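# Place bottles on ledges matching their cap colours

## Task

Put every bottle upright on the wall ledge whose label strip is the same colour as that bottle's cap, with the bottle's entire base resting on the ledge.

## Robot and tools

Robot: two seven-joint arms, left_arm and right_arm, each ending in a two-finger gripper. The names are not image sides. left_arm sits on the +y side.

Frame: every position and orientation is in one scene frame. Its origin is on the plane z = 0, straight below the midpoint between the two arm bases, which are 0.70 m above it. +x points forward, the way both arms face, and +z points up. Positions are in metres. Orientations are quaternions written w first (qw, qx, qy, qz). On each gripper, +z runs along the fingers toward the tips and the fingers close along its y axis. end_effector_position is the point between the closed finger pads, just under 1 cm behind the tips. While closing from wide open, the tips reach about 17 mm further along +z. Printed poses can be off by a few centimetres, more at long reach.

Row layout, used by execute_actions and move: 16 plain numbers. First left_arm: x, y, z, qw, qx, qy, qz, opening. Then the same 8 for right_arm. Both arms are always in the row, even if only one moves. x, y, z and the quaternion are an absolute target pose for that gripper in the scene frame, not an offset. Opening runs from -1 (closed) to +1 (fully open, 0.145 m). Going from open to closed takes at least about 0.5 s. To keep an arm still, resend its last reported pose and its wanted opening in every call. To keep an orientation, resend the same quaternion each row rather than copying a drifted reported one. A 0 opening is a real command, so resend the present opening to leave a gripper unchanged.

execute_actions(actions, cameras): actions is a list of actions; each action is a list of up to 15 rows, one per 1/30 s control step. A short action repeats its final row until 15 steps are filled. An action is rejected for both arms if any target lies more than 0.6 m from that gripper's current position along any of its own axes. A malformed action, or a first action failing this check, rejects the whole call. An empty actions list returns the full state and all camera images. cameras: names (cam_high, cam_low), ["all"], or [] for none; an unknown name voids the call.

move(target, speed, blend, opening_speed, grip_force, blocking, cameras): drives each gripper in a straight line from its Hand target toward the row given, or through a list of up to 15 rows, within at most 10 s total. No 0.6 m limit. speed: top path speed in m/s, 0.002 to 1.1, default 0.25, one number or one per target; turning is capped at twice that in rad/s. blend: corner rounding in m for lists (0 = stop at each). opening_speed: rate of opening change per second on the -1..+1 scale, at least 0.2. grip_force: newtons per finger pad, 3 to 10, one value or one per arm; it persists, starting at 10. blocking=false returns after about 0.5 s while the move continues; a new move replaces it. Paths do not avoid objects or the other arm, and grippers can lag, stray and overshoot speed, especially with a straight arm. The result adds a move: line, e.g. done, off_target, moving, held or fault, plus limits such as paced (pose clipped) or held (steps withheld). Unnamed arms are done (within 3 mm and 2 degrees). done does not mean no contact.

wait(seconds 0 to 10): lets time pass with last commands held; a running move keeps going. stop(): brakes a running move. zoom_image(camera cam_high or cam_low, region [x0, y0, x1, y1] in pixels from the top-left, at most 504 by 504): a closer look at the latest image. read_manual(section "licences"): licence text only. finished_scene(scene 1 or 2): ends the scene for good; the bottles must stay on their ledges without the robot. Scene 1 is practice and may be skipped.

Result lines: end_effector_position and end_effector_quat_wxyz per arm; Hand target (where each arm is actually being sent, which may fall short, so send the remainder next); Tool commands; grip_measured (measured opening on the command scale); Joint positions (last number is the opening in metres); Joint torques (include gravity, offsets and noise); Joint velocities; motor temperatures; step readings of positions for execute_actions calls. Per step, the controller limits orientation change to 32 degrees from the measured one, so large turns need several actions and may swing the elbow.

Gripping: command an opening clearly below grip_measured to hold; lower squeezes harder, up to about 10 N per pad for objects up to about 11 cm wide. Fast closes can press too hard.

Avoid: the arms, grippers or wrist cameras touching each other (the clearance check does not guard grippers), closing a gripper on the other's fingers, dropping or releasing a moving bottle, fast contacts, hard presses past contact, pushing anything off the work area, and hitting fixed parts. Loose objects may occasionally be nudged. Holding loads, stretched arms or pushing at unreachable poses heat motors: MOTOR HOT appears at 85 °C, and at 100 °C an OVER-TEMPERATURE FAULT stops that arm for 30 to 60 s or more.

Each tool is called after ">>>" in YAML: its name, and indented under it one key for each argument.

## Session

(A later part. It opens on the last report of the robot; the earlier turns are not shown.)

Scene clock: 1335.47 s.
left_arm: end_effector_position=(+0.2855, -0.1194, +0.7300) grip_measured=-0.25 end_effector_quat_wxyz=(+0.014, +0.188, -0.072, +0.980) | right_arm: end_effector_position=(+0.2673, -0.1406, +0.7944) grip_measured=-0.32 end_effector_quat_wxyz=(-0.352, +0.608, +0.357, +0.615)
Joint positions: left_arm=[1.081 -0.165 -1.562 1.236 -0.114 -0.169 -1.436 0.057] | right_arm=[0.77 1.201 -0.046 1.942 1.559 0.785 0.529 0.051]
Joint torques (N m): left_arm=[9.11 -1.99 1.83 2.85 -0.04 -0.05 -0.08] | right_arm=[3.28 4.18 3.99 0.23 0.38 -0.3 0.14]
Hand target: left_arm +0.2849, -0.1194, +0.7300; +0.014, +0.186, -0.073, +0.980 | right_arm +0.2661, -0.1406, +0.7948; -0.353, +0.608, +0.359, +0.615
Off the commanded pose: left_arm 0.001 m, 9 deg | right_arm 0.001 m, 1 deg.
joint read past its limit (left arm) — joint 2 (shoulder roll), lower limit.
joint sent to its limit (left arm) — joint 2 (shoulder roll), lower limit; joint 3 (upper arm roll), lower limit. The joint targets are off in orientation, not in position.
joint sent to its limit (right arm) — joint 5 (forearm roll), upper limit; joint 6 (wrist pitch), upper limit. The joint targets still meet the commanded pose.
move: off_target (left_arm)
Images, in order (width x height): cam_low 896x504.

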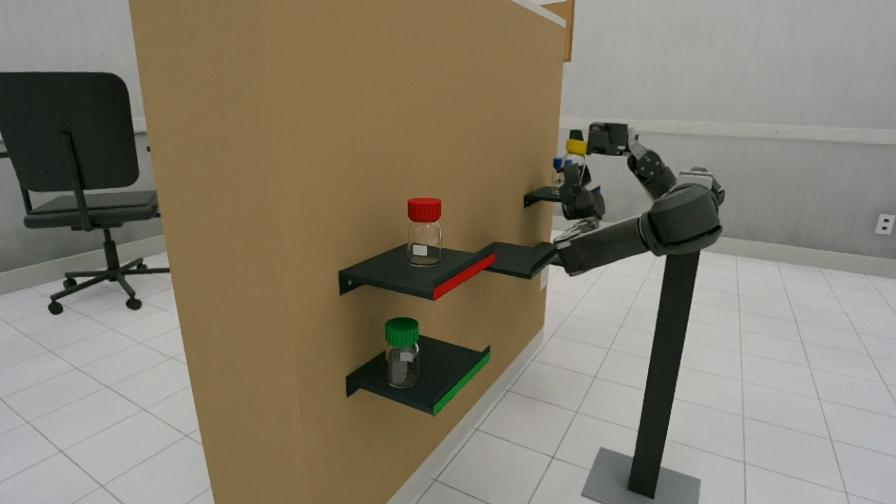

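>>> move:
  target:
    - [0.285,-0.12,0.73,0,0.1737,0,0.9848,-0.8,0.2665,-0.1405,0.795,-0.3536,0.6124,0.3536,0.6124,-0.1]
    - [0.285,-0.12,0.73,0,0.1737,0,0.9848,-0.8,0.2715,-0.132,0.793,-0.3536,0.6124,0.3536,0.6124,-0.1]
    - [0.285,-0.12,0.73,0,0.1737,0,0.9848,-0.8,0.2715,-0.132,0.793,-0.3536,0.6124,0.3536,0.6124,-0.8]
  speed: 0.03
  opening_speed: 0.3
  cameras: ["cam_low"]

>>> zoom_image:
  camera: "cam_low"
  region: [540, 110, 630, 200]

Scene clock: 1357.70 s.
left_arm: end_effector_position=(+0.2855, -0.1193, +0.7300) grip_measured=-0.25 end_effector_quat_wxyz=(+0.014, +0.187, -0.071, +0.980) | right_arm: end_effector_position=(+0.2716, -0.1332, +0.7940) grip_measured=-0.28 end_effector_quat_wxyz=(-0.351, +0.608, +0.356, +0.617)
Joint positions: left_arm=[1.081 -0.165 -1.562 1.236 -0.114 -0.169 -1.436 0.057] | right_arm=[0.824 1.171 -0.105 1.948 1.558 0.785 0.486 0.055]
Joint torques (N m): left_arm=[9.11 -1.99 1.81 2.86 -0.03 -0.05 -0.07] | right_arm=[4 3.05 1.91 0.24 0.37 -0.31 -0.03]
Hand target: left_arm +0.2849, -0.1195, +0.7300; +0.014, +0.186, -0.073, +0.980 | right_arm +0.2716, -0.1321, +0.7929; -0.353, +0.609, +0.357, +0.614
Off the commanded pose: left_arm 0.001 m, 9 deg | right_arm 0.002 m, 1 deg.
joint read past its limit (left arm) — joint 2 (shoulder roll), lower limit.
joint sent to its limit (left arm) — joint 2 (shoulder roll), lower limit; joint 3 (upper arm roll), lower limit. The joint targets are off in orientation, not in position.
joint sent to its limit (right arm) — joint 5 (forearm roll), upper limit; joint 6 (wrist pitch), upper limit. The joint targets still meet the commanded pose.
move: off_target (left_arm)
Images, in order (width x height): cam_low 896x504.

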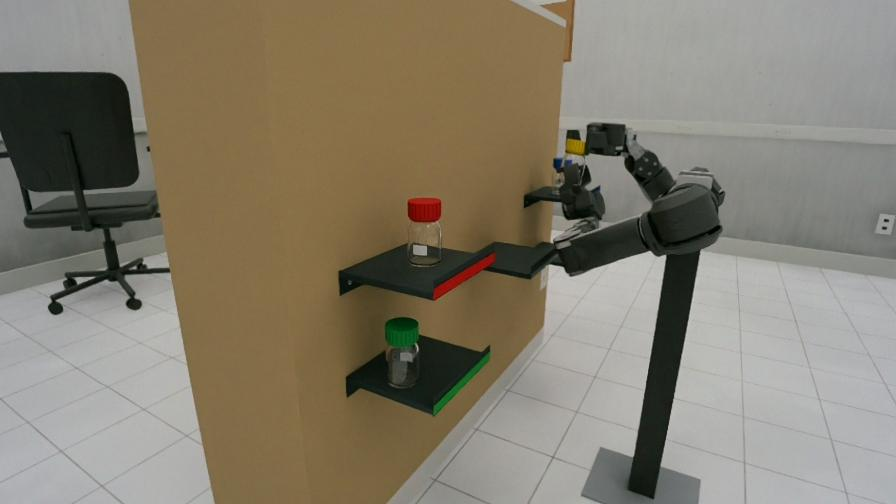

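Scaled by 5.600 from the camera's 896x504 image, which has a finer 1280x720 frame.

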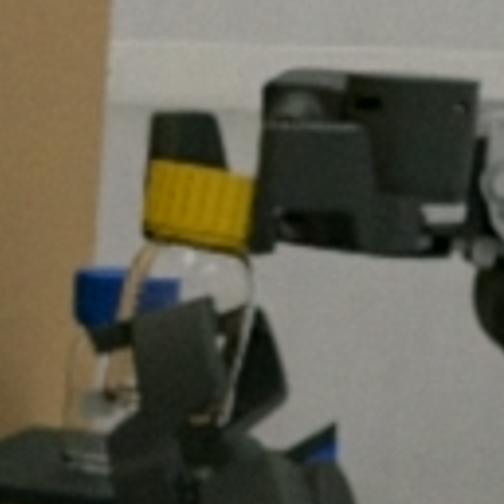

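>>> move:
  target:
    - [0.285,-0.12,0.73,0,0.1737,0,0.9848,-0.8,0.2715,-0.132,0.793,-0.3536,0.6124,0.3536,0.6124,-0.05]
    - [0.285,-0.12,0.73,0,0.1737,0,0.9848,-0.8,0.2750,-0.126,0.793,-0.3536,0.6124,0.3536,0.6124,-0.05]
    - [0.285,-0.12,0.73,0,0.1737,0,0.9848,-0.8,0.2750,-0.126,0.793,-0.3536,0.6124,0.3536,0.6124,-0.8]
  speed: 0.04
  opening_speed: 0.7
  cameras: ["all"]

Scene clock: 1400.57 s.
left_arm: end_effector_position=(+0.2854, -0.1192, +0.7301) grip_measured=-0.25 end_effector_quat_wxyz=(+0.013, +0.187, -0.071, +0.980) | right_arm: end_effector_position=(+0.2752, -0.1272, +0.7939) grip_measured=-0.28 end_effector_quat_wxyz=(-0.351, +0.608, +0.356, +0.617)
Joint positions: left_arm=[1.081 -0.165 -1.562 1.236 -0.115 -0.169 -1.437 0.057] | right_arm=[0.87 1.148 -0.155 1.949 1.557 0.785 0.454 0.055]
Joint torques (N m): left_arm=[9.09 -1.99 1.81 2.85 0 -0.05 -0.04] | right_arm=[4.29 2.76 1.91 0.27 0.42 -0.35 -0.03]
Hand target: left_arm +0.2849, -0.1195, +0.7299; +0.014, +0.186, -0.073, +0.980 | right_arm +0.2751, -0.1261, +0.7928; -0.353, +0.609, +0.357, +0.614
Off the commanded pose: left_arm 0.001 m, 8 deg | right_arm 0.002 m, 1 deg.
joint read past its limit (left arm) — joint 2 (shoulder roll), lower limit.
joint sent to its limit (left arm) — joint 2 (shoulder roll), lower limit; joint 3 (upper arm roll), lower limit. The joint targets are off in orientation, not in position.
joint sent to its limit (right arm) — joint 5 (forearm roll), upper limit; joint 6 (wrist pitch), upper limit. The joint targets still meet the commanded pose.
move: off_target (left_arm)

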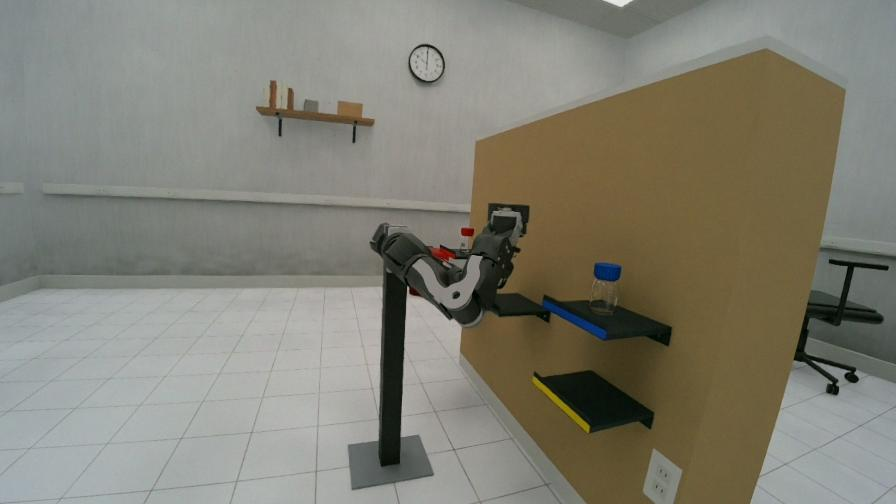

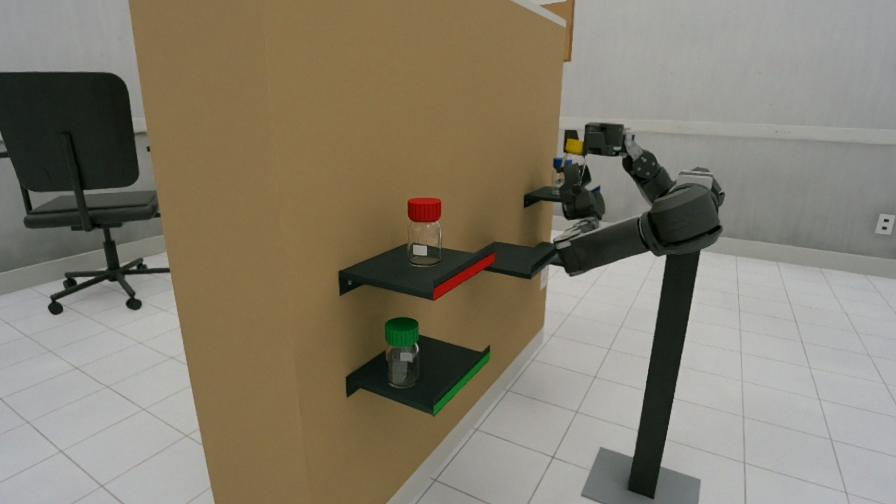

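>>> move:
  target: [0.285,-0.12,0.73,0,0.1737,0,0.9848,0.1,0.2750,-0.126,0.793,-0.3536,0.6124,0.3536,0.6124,-1]
  speed: 0.04
  opening_speed: 0.4
  cameras: ["all"]

>>> zoom_image:
  camera: "cam_low"
  region: [520, 100, 680, 240]

>>> zoom_image:
  camera: "cam_high"
  region: [400, 190, 560, 340]

Scene clock: 1411.53 s.
left_arm: end_effector_position=(+0.2853, -0.1192, +0.7307) grip_measured=+0.10 end_effector_quat_wxyz=(+0.013, +0.186, -0.071, +0.980) | right_arm: end_effector_position=(+0.2753, -0.1269, +0.7934) grip_measured=-0.28 end_effector_quat_wxyz=(-0.351, +0.608, +0.356, +0.616)
Joint positions: left_arm=[1.084 -0.165 -1.562 1.236 -0.116 -0.169 -1.437 0.083] | right_arm=[0.87 1.148 -0.157 1.949 1.557 0.785 0.454 0.055]
Joint torques (N m): left_arm=[8.58 -1.99 1.83 2.84 0.01 -0.04 -0.04] | right_arm=[4.23 2.84 2.33 0.23 0.38 -0.32 -0.02]
Hand target: left_arm +0.2849, -0.1195, +0.7300; +0.014, +0.186, -0.073, +0.980 | right_arm +0.2751, -0.1261, +0.7928; -0.353, +0.609, +0.357, +0.614
Off the commanded pose: left_arm 0.001 m, 8 deg | right_arm 0.001 m, 1 deg.
joint read past its limit (left arm) — joint 2 (shoulder roll), lower limit.
joint sent to its limit (left arm) — joint 2 (shoulder roll), lower limit; joint 3 (upper arm roll), lower limit. The joint targets are off in orientation, not in position.
joint sent to its limit (right arm) — joint 5 (forearm roll), upper limit; joint 6 (wrist pitch), upper limit. The joint targets still meet the commanded pose.
move: off_target (left_arm)

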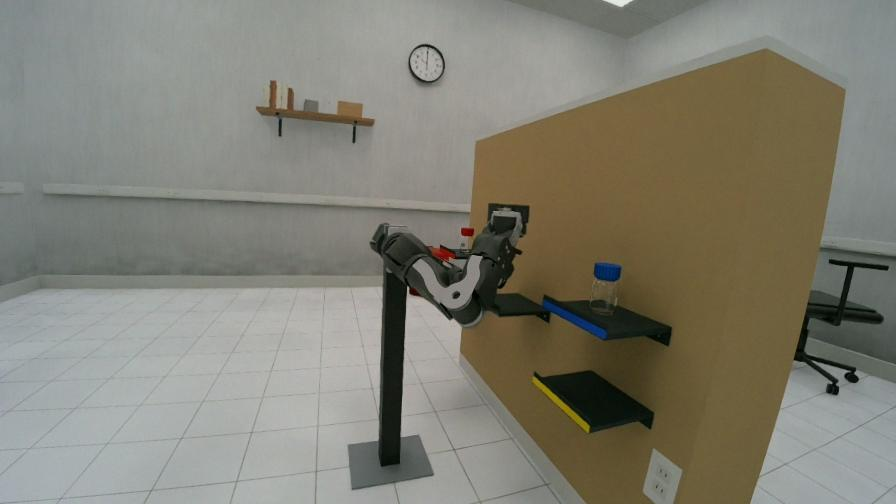

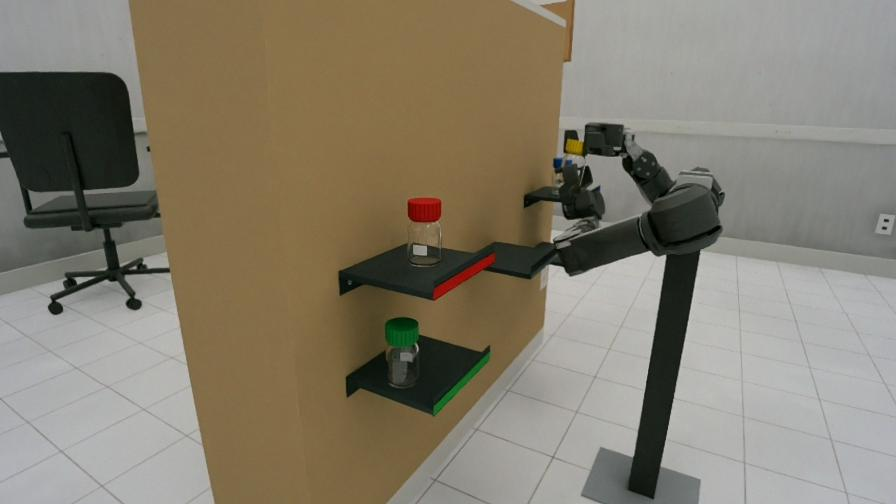

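Scaled by 3.150 from the camera's 896x504 image, which has a finer 1280x720 frame.

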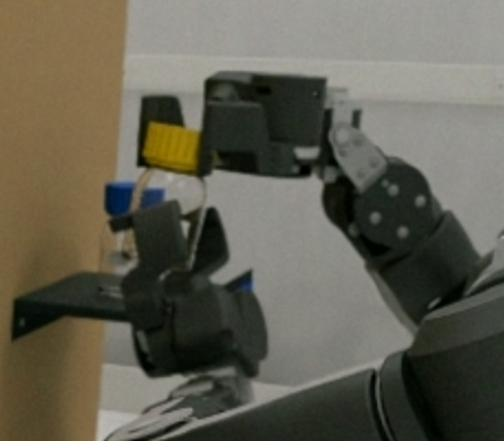

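Scaled by 3.150 from the camera's 896x504 image, which has a finer 1280x720 frame.

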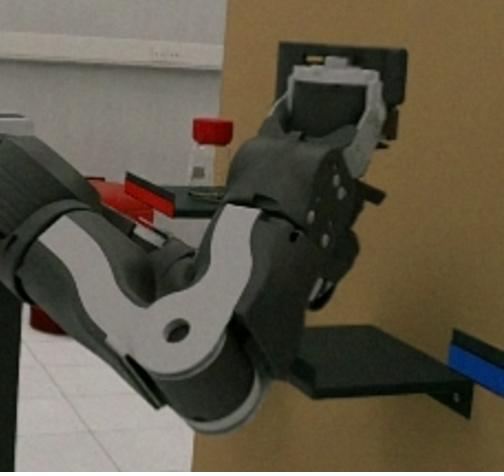

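>>> move:
  target:
    - [0.241,-0.103,0.62,0,0.1737,0,0.9848,0.25,0.2750,-0.126,0.793,-0.3536,0.6124,0.3536,0.6124,-1]
    - [0.235,0.0,0.58,0,0.1737,0,0.9848,0.25,0.2750,-0.126,0.793,-0.3536,0.6124,0.3536,0.6124,-1]
  speed: [0.04,0.12]
  cameras: ["all"]

>>> zoom_image:
  camera: "cam_low"
  region: [520, 100, 680, 240]

Scene clock: 1428.17 s.
left_arm: end_effector_position=(+0.2348, -0.0004, +0.5822) grip_measured=+0.25 end_effector_quat_wxyz=(+0.000, +0.171, +0.002, +0.985) | right_arm: end_effector_position=(+0.2753, -0.1269, +0.7934) grip_measured=-0.28 end_effector_quat_wxyz=(-0.351, +0.608, +0.356, +0.616)
Joint positions: left_arm=[0.162 -0.005 -0.856 1.215 -1.204 -0.783 -1.579 0.094] | right_arm=[0.87 1.148 -0.157 1.949 1.557 0.785 0.454 0.055]
Joint torques (N m): left_arm=[3.89 -2.55 0.27 3.97 -0.02 -0.11 0.01] | right_arm=[4.34 2.78 2.28 0.28 0.37 -0.31 -0.02]
Hand target: left_arm +0.2350, +0.0001, +0.5800; +0.000, +0.174, +0.000, +0.985 | right_arm +0.2751, -0.1261, +0.7928; -0.353, +0.609, +0.357, +0.614
Off the commanded pose: left_arm 0.002 m, 0 deg | right_arm 0.001 m, 1 deg.
joint sent to its limit (left arm) — joint 7 (wrist yaw), lower limit. The joint targets still meet the commanded pose.
joint sent to its limit (right arm) — joint 5 (forearm roll), upper limit; joint 6 (wrist pitch), upper limit. The joint targets still meet the commanded pose.
move: done

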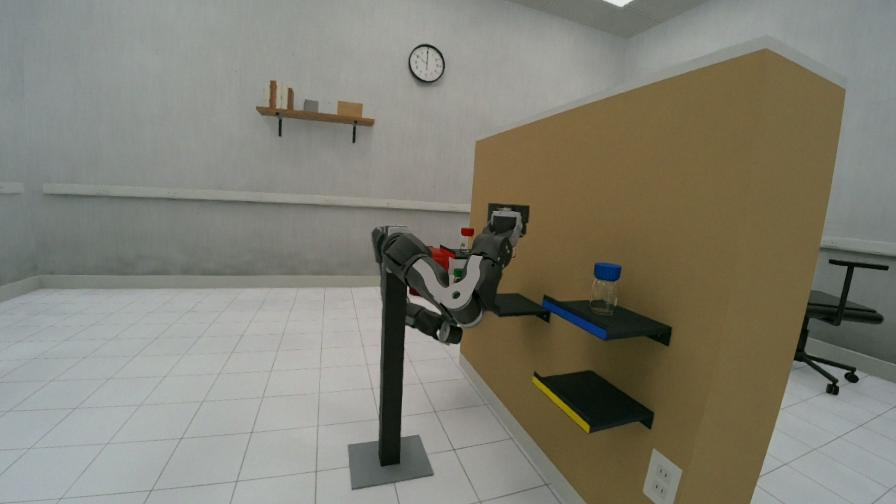

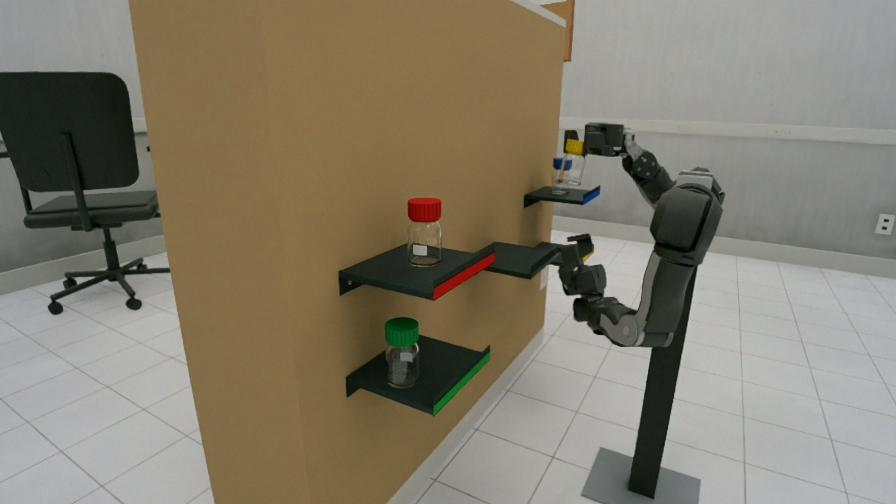

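Scaled by 3.150 from the camera's 896x504 image, which has a finer 1280x720 frame.

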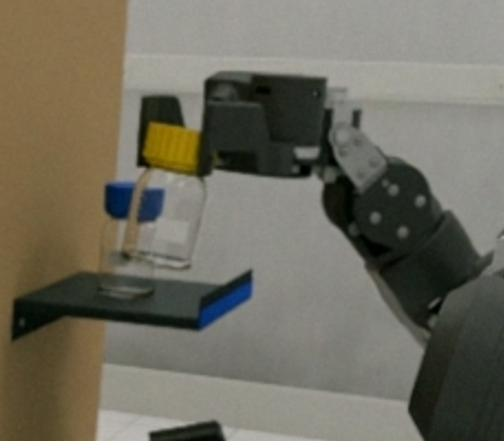

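>>> move:
  target:
    - [0.235,0.02,0.58,0,0.1737,0,0.9848,0.25,0.20,-0.24,0.80,-0.3536,0.6124,0.3536,0.6124,-1]
    - [0.235,0.1,0.56,0,0.1737,0,0.9848,0.25,0.22,-0.27,0.80,-0.2706,0.6533,0.2706,0.6533,-1]
    - [0.235,0.2,0.5,0,0.1737,0,0.9848,0.25,0.225,-0.36,0.77,0,0.7071,0,0.7071,-1]
  speed: [0.08,0.1,0.1]
  blend: [0.01,0.01,0]
  cameras: ["all"]

>>> zoom_image:
  camera: "cam_high"
  region: [400, 180, 720, 440]

>>> zoom_image:
  camera: "cam_low"
  region: [520, 80, 720, 240]

Scene clock: 1459.23 s.
left_arm: end_effector_position=(+0.2352, +0.1983, +0.5016) grip_measured=+0.25 end_effector_quat_wxyz=(-0.164, +0.375, -0.060, +0.910) | right_arm: end_effector_position=(+0.2265, -0.3590, +0.7683) grip_measured=-0.28 end_effector_quat_wxyz=(-0.002, +0.696, +0.004, +0.718)
Joint positions: left_arm=[-0.113 0.65 -0.758 1.379 -0.685 -0.785 -1.579 0.094] | right_arm=[-0.738 0.978 1.56 2.05 1.447 0.785 0.171 0.055]
Joint torques (N m): left_arm=[2.18 3.15 1.33 2.92 0.03 -0.13 -0.1] | right_arm=[0.36 4.76 4.36 0.91 0.3 -0.38 -0.16]
Hand target: left_arm +0.2350, +0.1998, +0.5004; -0.165, +0.377, -0.059, +0.909 | right_arm +0.2253, -0.3599, +0.7697; +0.000, +0.694, +0.002, +0.720
Off the commanded pose: left_arm 0.002 m, 32 deg | right_arm 0.002 m, 2 deg.
joint sent to its limit (left arm) — joint 6 (wrist pitch), lower limit; joint 7 (wrist yaw), lower limit. The joint targets are off in orientation, not in position.
joint sent to its limit (right arm) — joint 3 (upper arm roll), upper limit; joint 6 (wrist pitch), upper limit. The joint targets still meet the commanded pose.
move: off_target (left_arm)

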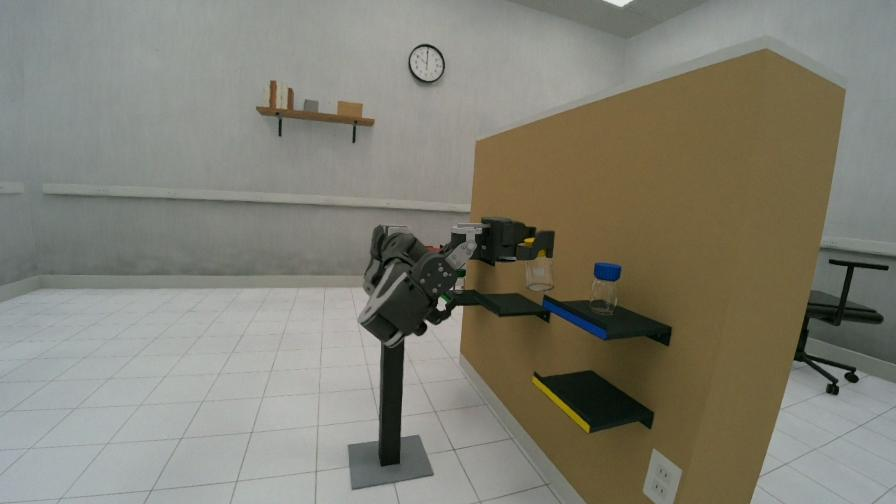

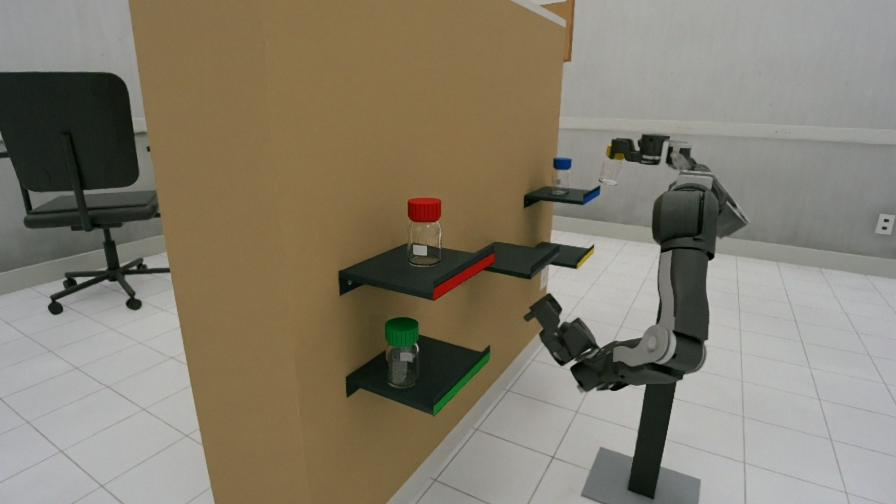

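Scaled by 1.575 from the camera's 896x504 image, which has a finer 1280x720 frame.

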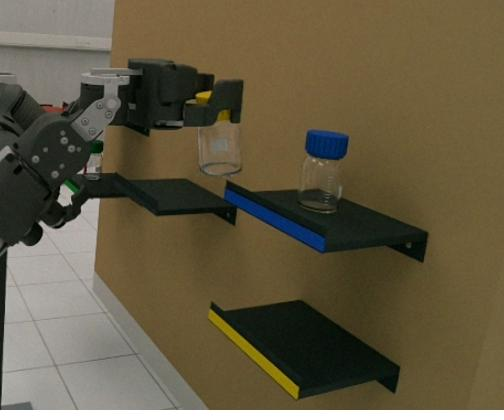

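Scaled by 2.520 from the camera's 896x504 image, which has a finer 1280x720 frame.

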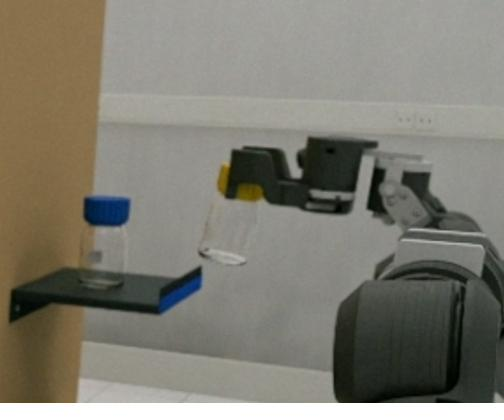

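>>> move:
  target:
    - [0.235,0.2,0.5,0,0.1737,0,0.9848,0.25,0.2,-0.36,0.75,0,0.7071,0,0.7071,-1]
    - [0.235,0.2,0.5,0,0.1737,0,0.9848,0.25,0.2,-0.36,0.555,0,0.7071,0,0.7071,-1]
  speed: 0.09
  blend: [0.015,0]
  cameras: ["all"]

>>> zoom_image:
  camera: "cam_high"
  region: [400, 180, 720, 440]

>>> zoom_image:
  camera: "cam_low"
  region: [500, 120, 740, 300]

Scene clock: 1479.60 s.
left_arm: end_effector_position=(+0.2352, +0.1983, +0.5016) grip_measured=+0.25 end_effector_quat_wxyz=(-0.164, +0.375, -0.059, +0.910) | right_arm: end_effector_position=(+0.1999, -0.3609, +0.5527) grip_measured=-0.28 end_effector_quat_wxyz=(+0.000, +0.712, -0.003, +0.703)
Joint positions: left_arm=[-0.113 0.65 -0.758 1.379 -0.684 -0.785 -1.579 0.094] | right_arm=[-0.686 0.335 0.954 1.902 0.724 0.1 0.67 0.055]
Joint torques (N m): left_arm=[2.18 3.15 1.35 2.93 0.03 -0.13 -0.1] | right_arm=[-0.28 3.73 3 3.47 0.62 -0.58 0.16]
Hand target: left_arm +0.2351, +0.1998, +0.5003; -0.165, +0.377, -0.059, +0.909 | right_arm +0.2000, -0.3600, +0.5550; +0.000, +0.707, +0.000, +0.707
Off the commanded pose: left_arm 0.002 m, 32 deg | right_arm 0.002 m, 1 deg.
joint sent to its limit (left arm) — joint 6 (wrist pitch), lower limit; joint 7 (wrist yaw), lower limit. The joint targets are off in orientation, not in position.
move: off_target (left_arm)

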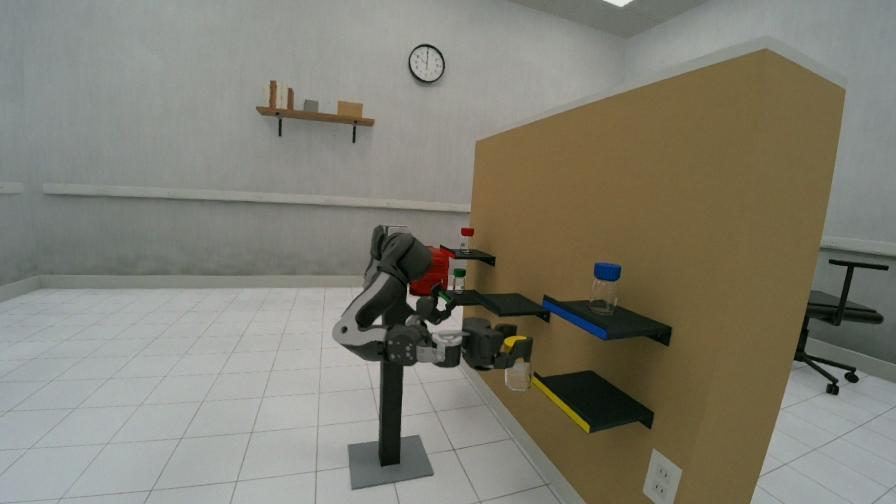

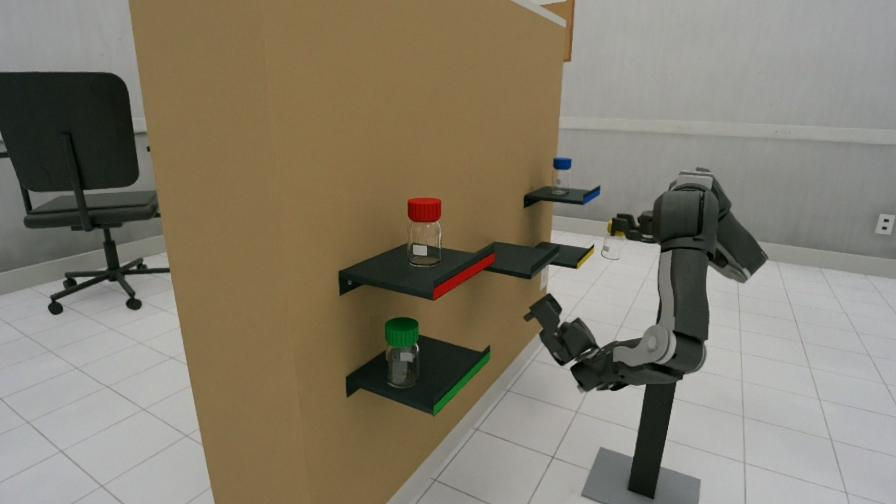

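Scaled by 1.575 from the camera's 896x504 image, which has a finer 1280x720 frame.

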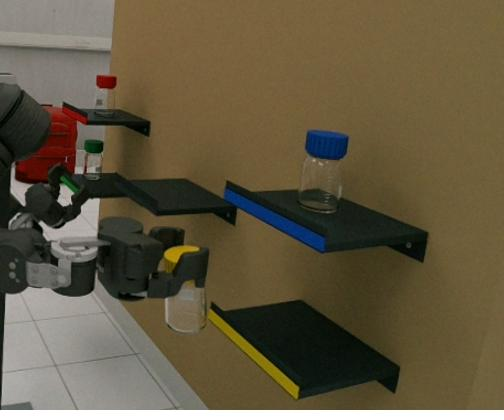

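Scaled by 2.100 from the camera's 896x504 image, which has a finer 1280x720 frame.

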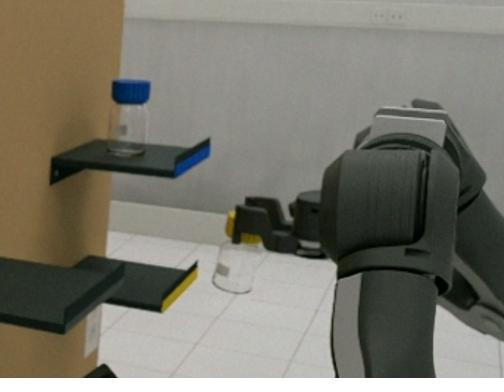

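>>> move:
  target:
    - [0.235,0.2,0.5,0,0.1737,0,0.9848,0.25,0.2,-0.36,0.577,0,0.7071,0,0.7071,-1]
    - [0.235,0.2,0.5,0,0.1737,0,0.9848,0.25,0.235,-0.36,0.577,0,0.7071,0,0.7071,-1]
  speed: 0.07
  cameras: ["all"]

>>> zoom_image:
  camera: "cam_high"
  region: [480, 280, 680, 440]

>>> zoom_image:
  camera: "cam_low"
  region: [520, 150, 680, 280]

Scene clock: 1513.60 s.
left_arm: end_effector_position=(+0.2352, +0.1983, +0.5016) grip_measured=+0.25 end_effector_quat_wxyz=(-0.164, +0.375, -0.059, +0.910) | right_arm: end_effector_position=(+0.2343, -0.3610, +0.5764) grip_measured=-0.28 end_effector_quat_wxyz=(+0.003, +0.709, -0.002, +0.706)
Joint positions: left_arm=[-0.113 0.65 -0.758 1.379 -0.684 -0.785 -1.579 0.094] | right_arm=[-0.451 0.362 0.961 1.927 0.598 0.312 0.67 0.055]
Joint torques (N m): left_arm=[2.18 3.13 1.35 2.92 0.03 -0.13 -0.1] | right_arm=[0.83 5.21 1.68 3.15 0.57 -0.35 0.09]
Hand target: left_arm +0.2351, +0.1998, +0.5003; -0.165, +0.377, -0.059, +0.909 | right_arm +0.2350, -0.3600, +0.5771; +0.000, +0.707, +0.000, +0.707
Off the commanded pose: left_arm 0.002 m, 32 deg | right_arm 0.001 m, 0 deg.
joint sent to its limit (left arm) — joint 6 (wrist pitch), lower limit; joint 7 (wrist yaw), lower limit. The joint targets are off in orientation, not in position.
move: off_target (left_arm)

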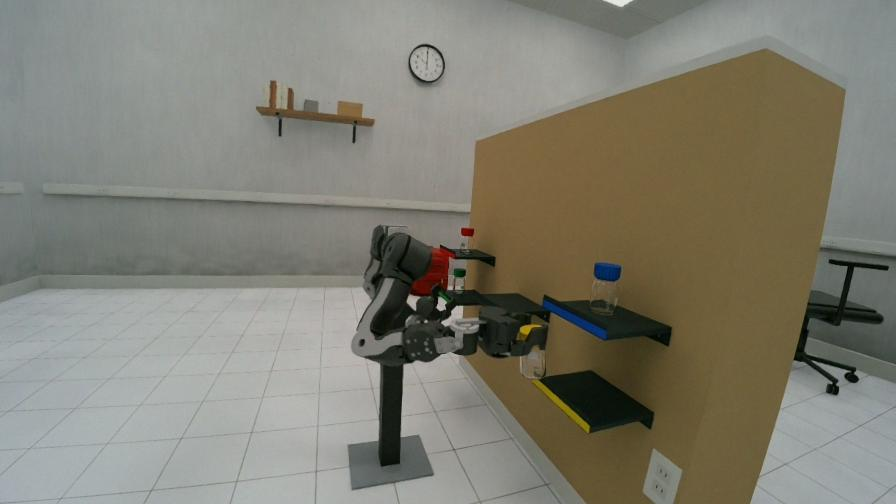

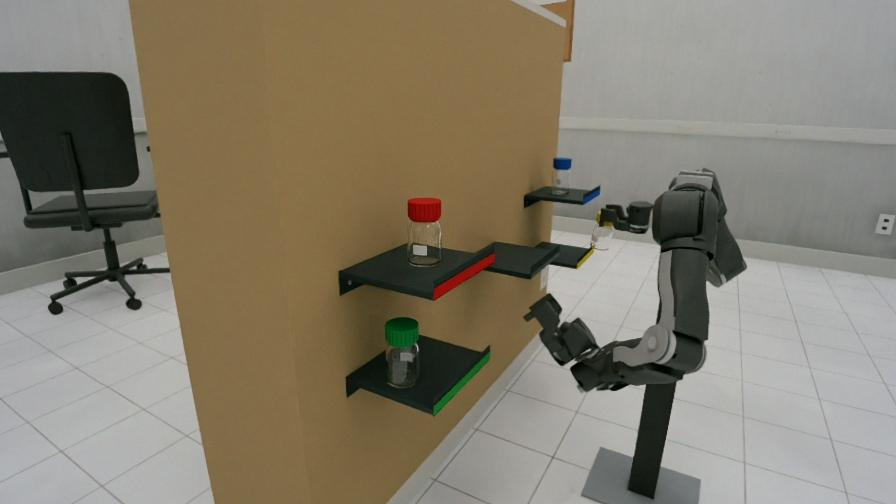

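Scaled by 2.520 from the camera's 896x504 image, which has a finer 1280x720 frame.

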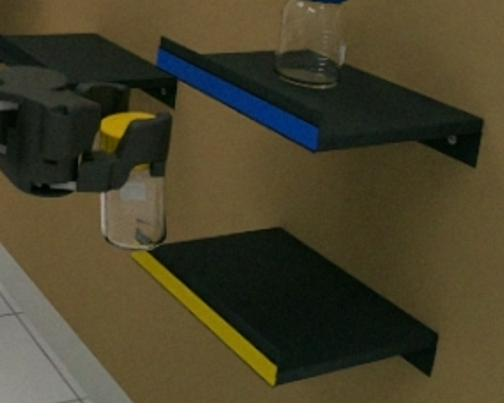

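Scaled by 3.150 from the camera's 896x504 image, which has a finer 1280x720 frame.

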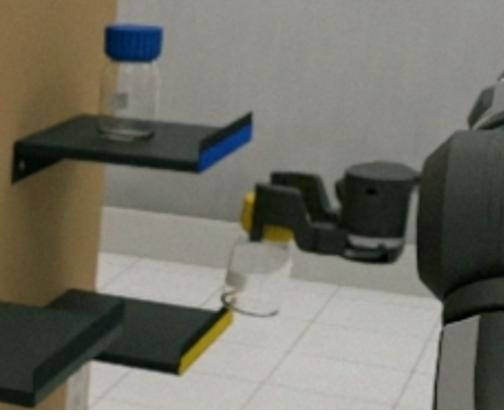

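>>> move:
  target:
    - [0.235,0.2,0.5,0,0.1737,0,0.9848,0.25,0.245,-0.36,0.567,0,0.7071,0,0.7071,-1]
    - [0.235,0.2,0.5,0,0.1737,0,0.9848,0.25,0.345,-0.363,0.563,0,0.7071,0,0.7071,-1]
  speed: 0.06
  cameras: ["all"]

>>> zoom_image:
  camera: "cam_high"
  region: [480, 280, 680, 440]

>>> zoom_image:
  camera: "cam_low"
  region: [520, 150, 680, 280]

Scene clock: 1557.17 s.
left_arm: end_effector_position=(+0.2352, +0.1983, +0.5016) grip_measured=+0.25 end_effector_quat_wxyz=(-0.164, +0.375, -0.059, +0.910) | right_arm: end_effector_position=(+0.3443, -0.3637, +0.5604) grip_measured=-0.28 end_effector_quat_wxyz=(+0.000, +0.712, -0.003, +0.703)
Joint positions: left_arm=[-0.113 0.65 -0.758 1.379 -0.684 -0.785 -1.579 0.094] | right_arm=[0.121 0.361 0.712 1.576 0.194 0.343 0.697 0.055]
Joint torques (N m): left_arm=[2.18 3.13 1.35 2.92 0.03 -0.13 -0.1] | right_arm=[4.23 5.55 0.61 3.86 0.6 -0.59 0.12]
Hand target: left_arm +0.2351, +0.1998, +0.5003; -0.165, +0.377, -0.059, +0.909 | right_arm +0.3450, -0.3630, +0.5629; +0.000, +0.707, +0.000, +0.707
Off the commanded pose: left_arm 0.002 m, 32 deg | right_arm 0.003 m, 1 deg.
joint sent to its limit (left arm) — joint 6 (wrist pitch), lower limit; joint 7 (wrist yaw), lower limit. The joint targets are off in orientation, not in position.
move: off_target (left_arm)

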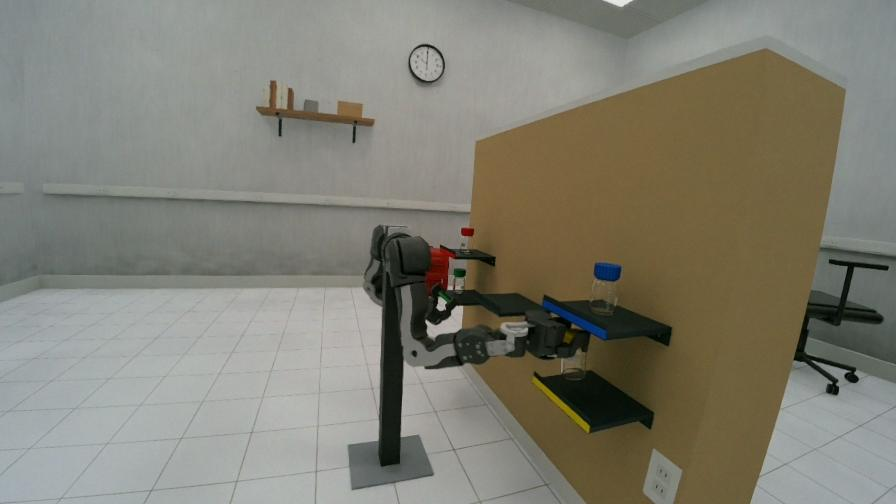

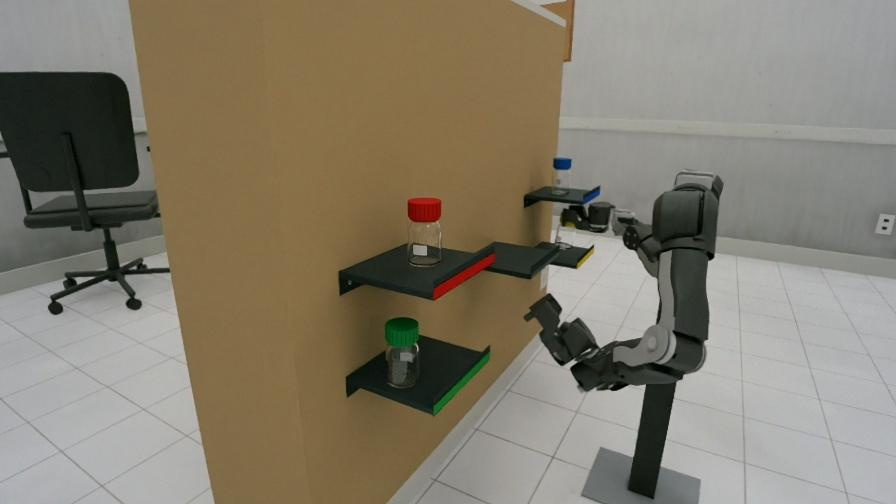

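Scaled by 2.520 from the camera's 896x504 image, which has a finer 1280x720 frame.

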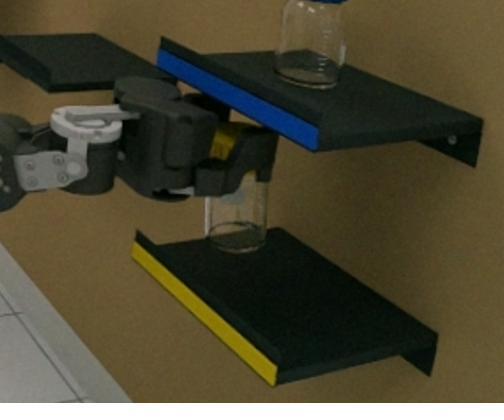

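Scaled by 3.150 from the camera's 896x504 image, which has a finer 1280x720 frame.

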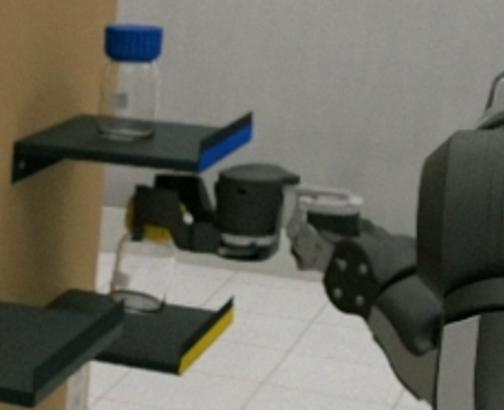

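>>> move:
  target: [0.235,0.2,0.5,0,0.1737,0,0.9848,0.25,0.345,-0.363,0.530,0,0.7071,0,0.7071,-1]
  speed: 0.025
  cameras: ["all"]

>>> zoom_image:
  camera: "cam_high"
  region: [480, 280, 680, 440]

>>> zoom_image:
  camera: "cam_low"
  region: [520, 150, 680, 280]

Scene clock: 1574.53 s.
left_arm: end_effector_position=(+0.2352, +0.1983, +0.5016) grip_measured=+0.25 end_effector_quat_wxyz=(-0.164, +0.375, -0.059, +0.910) | right_arm: end_effector_position=(+0.3449, -0.3642, +0.5328) grip_measured=-0.28 end_effector_quat_wxyz=(+0.002, +0.710, -0.002, +0.704)
Joint positions: left_arm=[-0.113 0.65 -0.758 1.379 -0.684 -0.785 -1.579 0.094] | right_arm=[0.109 0.326 0.712 1.484 0.17 0.217 0.714 0.055]
Joint torques (N m): left_arm=[2.2 3.13 1.35 2.95 0.03 -0.13 -0.1] | right_arm=[3.44 4.71 0.62 3.89 0.66 -0.6 0.18]
Motor temperatures (°C): left_arm=[26 22 23 22 21 23 21] | right_arm=[22 24 22 20 21 21 21]
Hand target: left_arm +0.2351, +0.1998, +0.5004; -0.165, +0.377, -0.059, +0.909 | right_arm +0.3450, -0.3631, +0.5336; +0.000, +0.707, +0.000, +0.707
Off the commanded pose: left_arm 0.002 m, 32 deg | right_arm 0.003 m, 1 deg.
joint sent to its limit (left arm) — joint 6 (wrist pitch), lower limit; joint 7 (wrist yaw), lower limit.
move: off_target (left_arm; path cut at 10 s)

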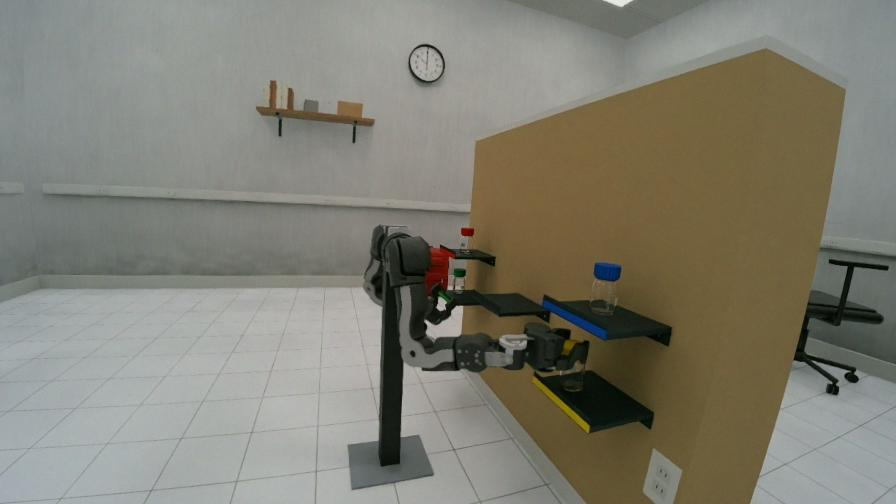

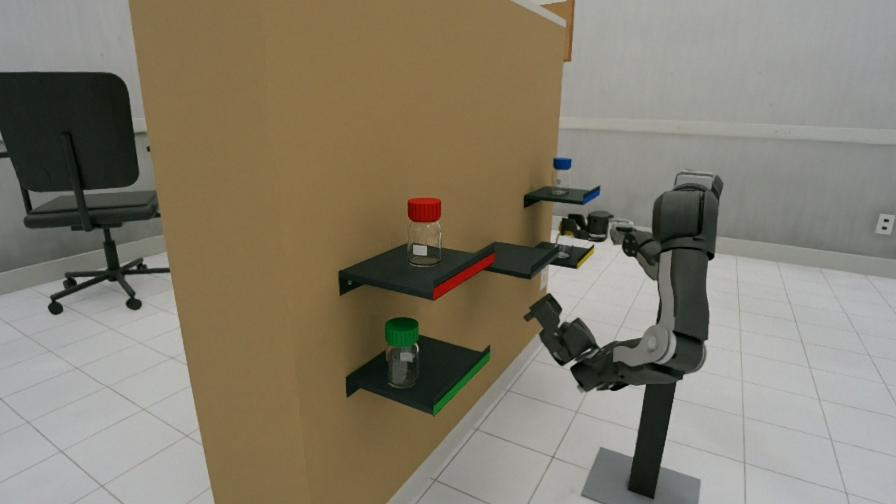

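Scaled by 2.520 from the camera's 896x504 image, which has a finer 1280x720 frame.

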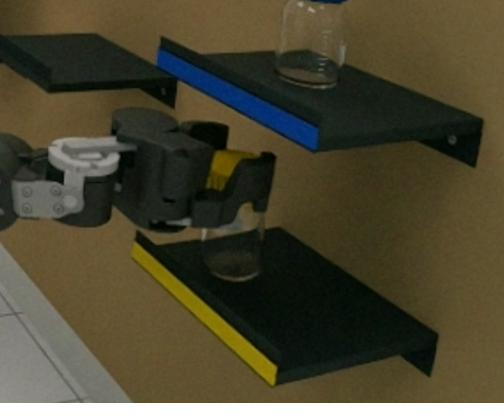

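Scaled by 3.150 from the camera's 896x504 image, which has a finer 1280x720 frame.

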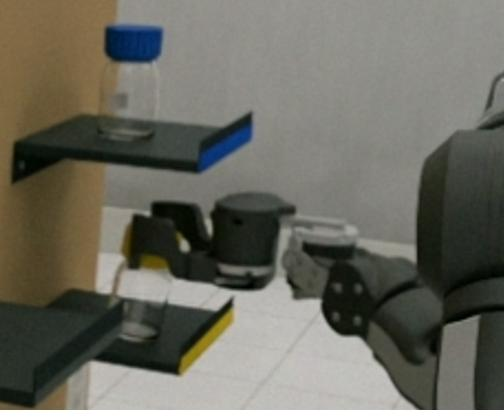

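>>> move:
  target:
    - [0.235,0.2,0.5,-0.165,0.377,-0.059,0.909,0.25,0.360,-0.363,0.530,0,0.7071,0,0.7071,-1]
    - [0.235,0.2,0.5,-0.165,0.377,-0.059,0.909,0.25,0.360,-0.363,0.510,0,0.7071,0,0.7071,-1]
  speed: [0.04,0.02]
  cameras: ["all"]

>>> zoom_image:
  camera: "cam_high"
  region: [480, 280, 680, 440]

>>> zoom_image:
  camera: "cam_low"
  region: [520, 150, 680, 280]

Scene clock: 1587.23 s.
left_arm: end_effector_position=(+0.2353, +0.1984, +0.5015) grip_measured=+0.25 end_effector_quat_wxyz=(-0.164, +0.376, -0.059, +0.910) | right_arm: end_effector_position=(+0.3610, -0.3630, +0.5244) grip_measured=-0.28 end_effector_quat_wxyz=(+0.001, +0.689, +0.005, +0.725)
Joint positions: left_arm=[-0.113 0.65 -0.758 1.379 -0.684 -0.785 -1.579 0.094] | right_arm=[0.154 0.344 0.65 1.349 0.201 0.067 0.689 0.054]
Joint torques (N m): left_arm=[2.07 3.18 1.31 2.82 0.03 -0.13 -0.1] | right_arm=[1.36 4.31 -0.27 1.96 -0.16 0.32 -0.19]
Hand target: left_arm +0.2350, +0.2000, +0.5001; -0.166, +0.378, -0.059, +0.909 | right_arm +0.3596, -0.3629, +0.5102; +0.000, +0.707, +0.000, +0.707
Off the commanded pose: left_arm 0.002 m, 0 deg | right_arm 0.014 m, 3 deg.
joint sent to its limit (left arm) — joint 6 (wrist pitch), lower limit; joint 7 (wrist yaw), lower limit. The joint targets still meet the commanded pose.
move: off_target (right_arm)

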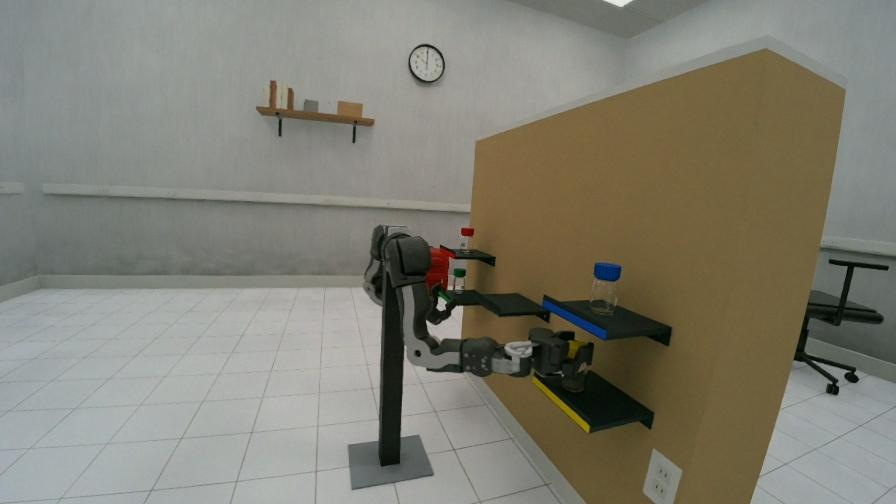

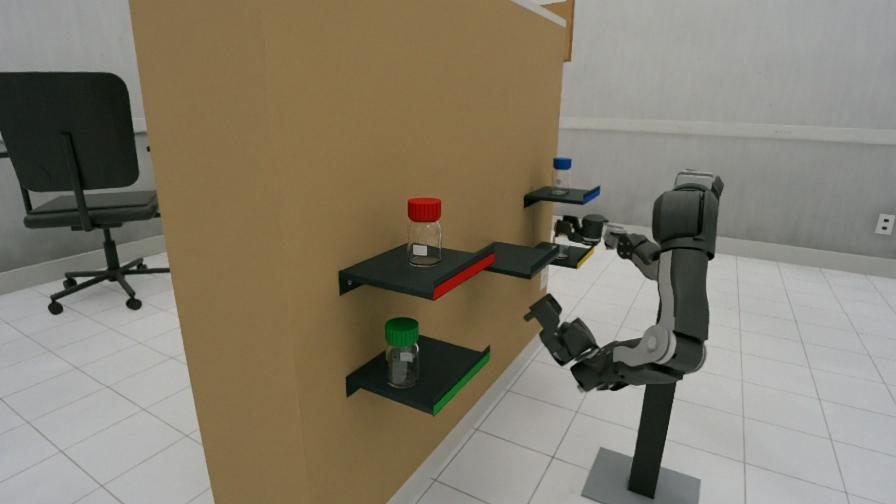

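Scaled by 2.520 from the camera's 896x504 image, which has a finer 1280x720 frame.

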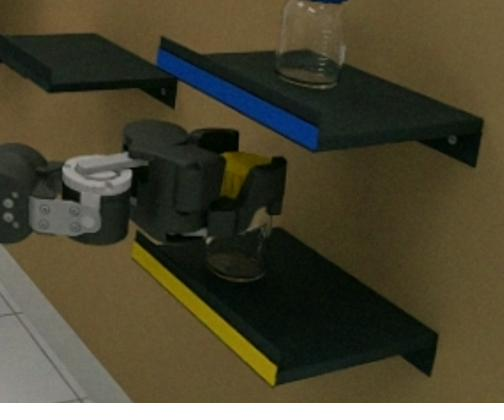

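Scaled by 3.150 from the camera's 896x504 image, which has a finer 1280x720 frame.

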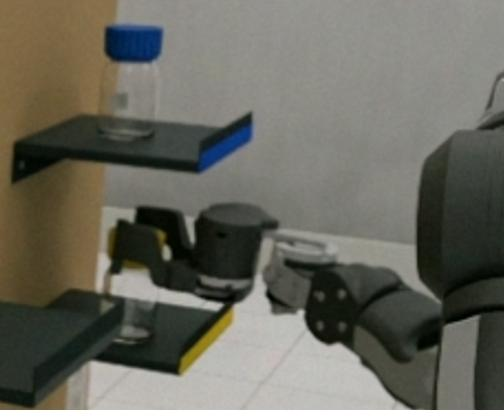

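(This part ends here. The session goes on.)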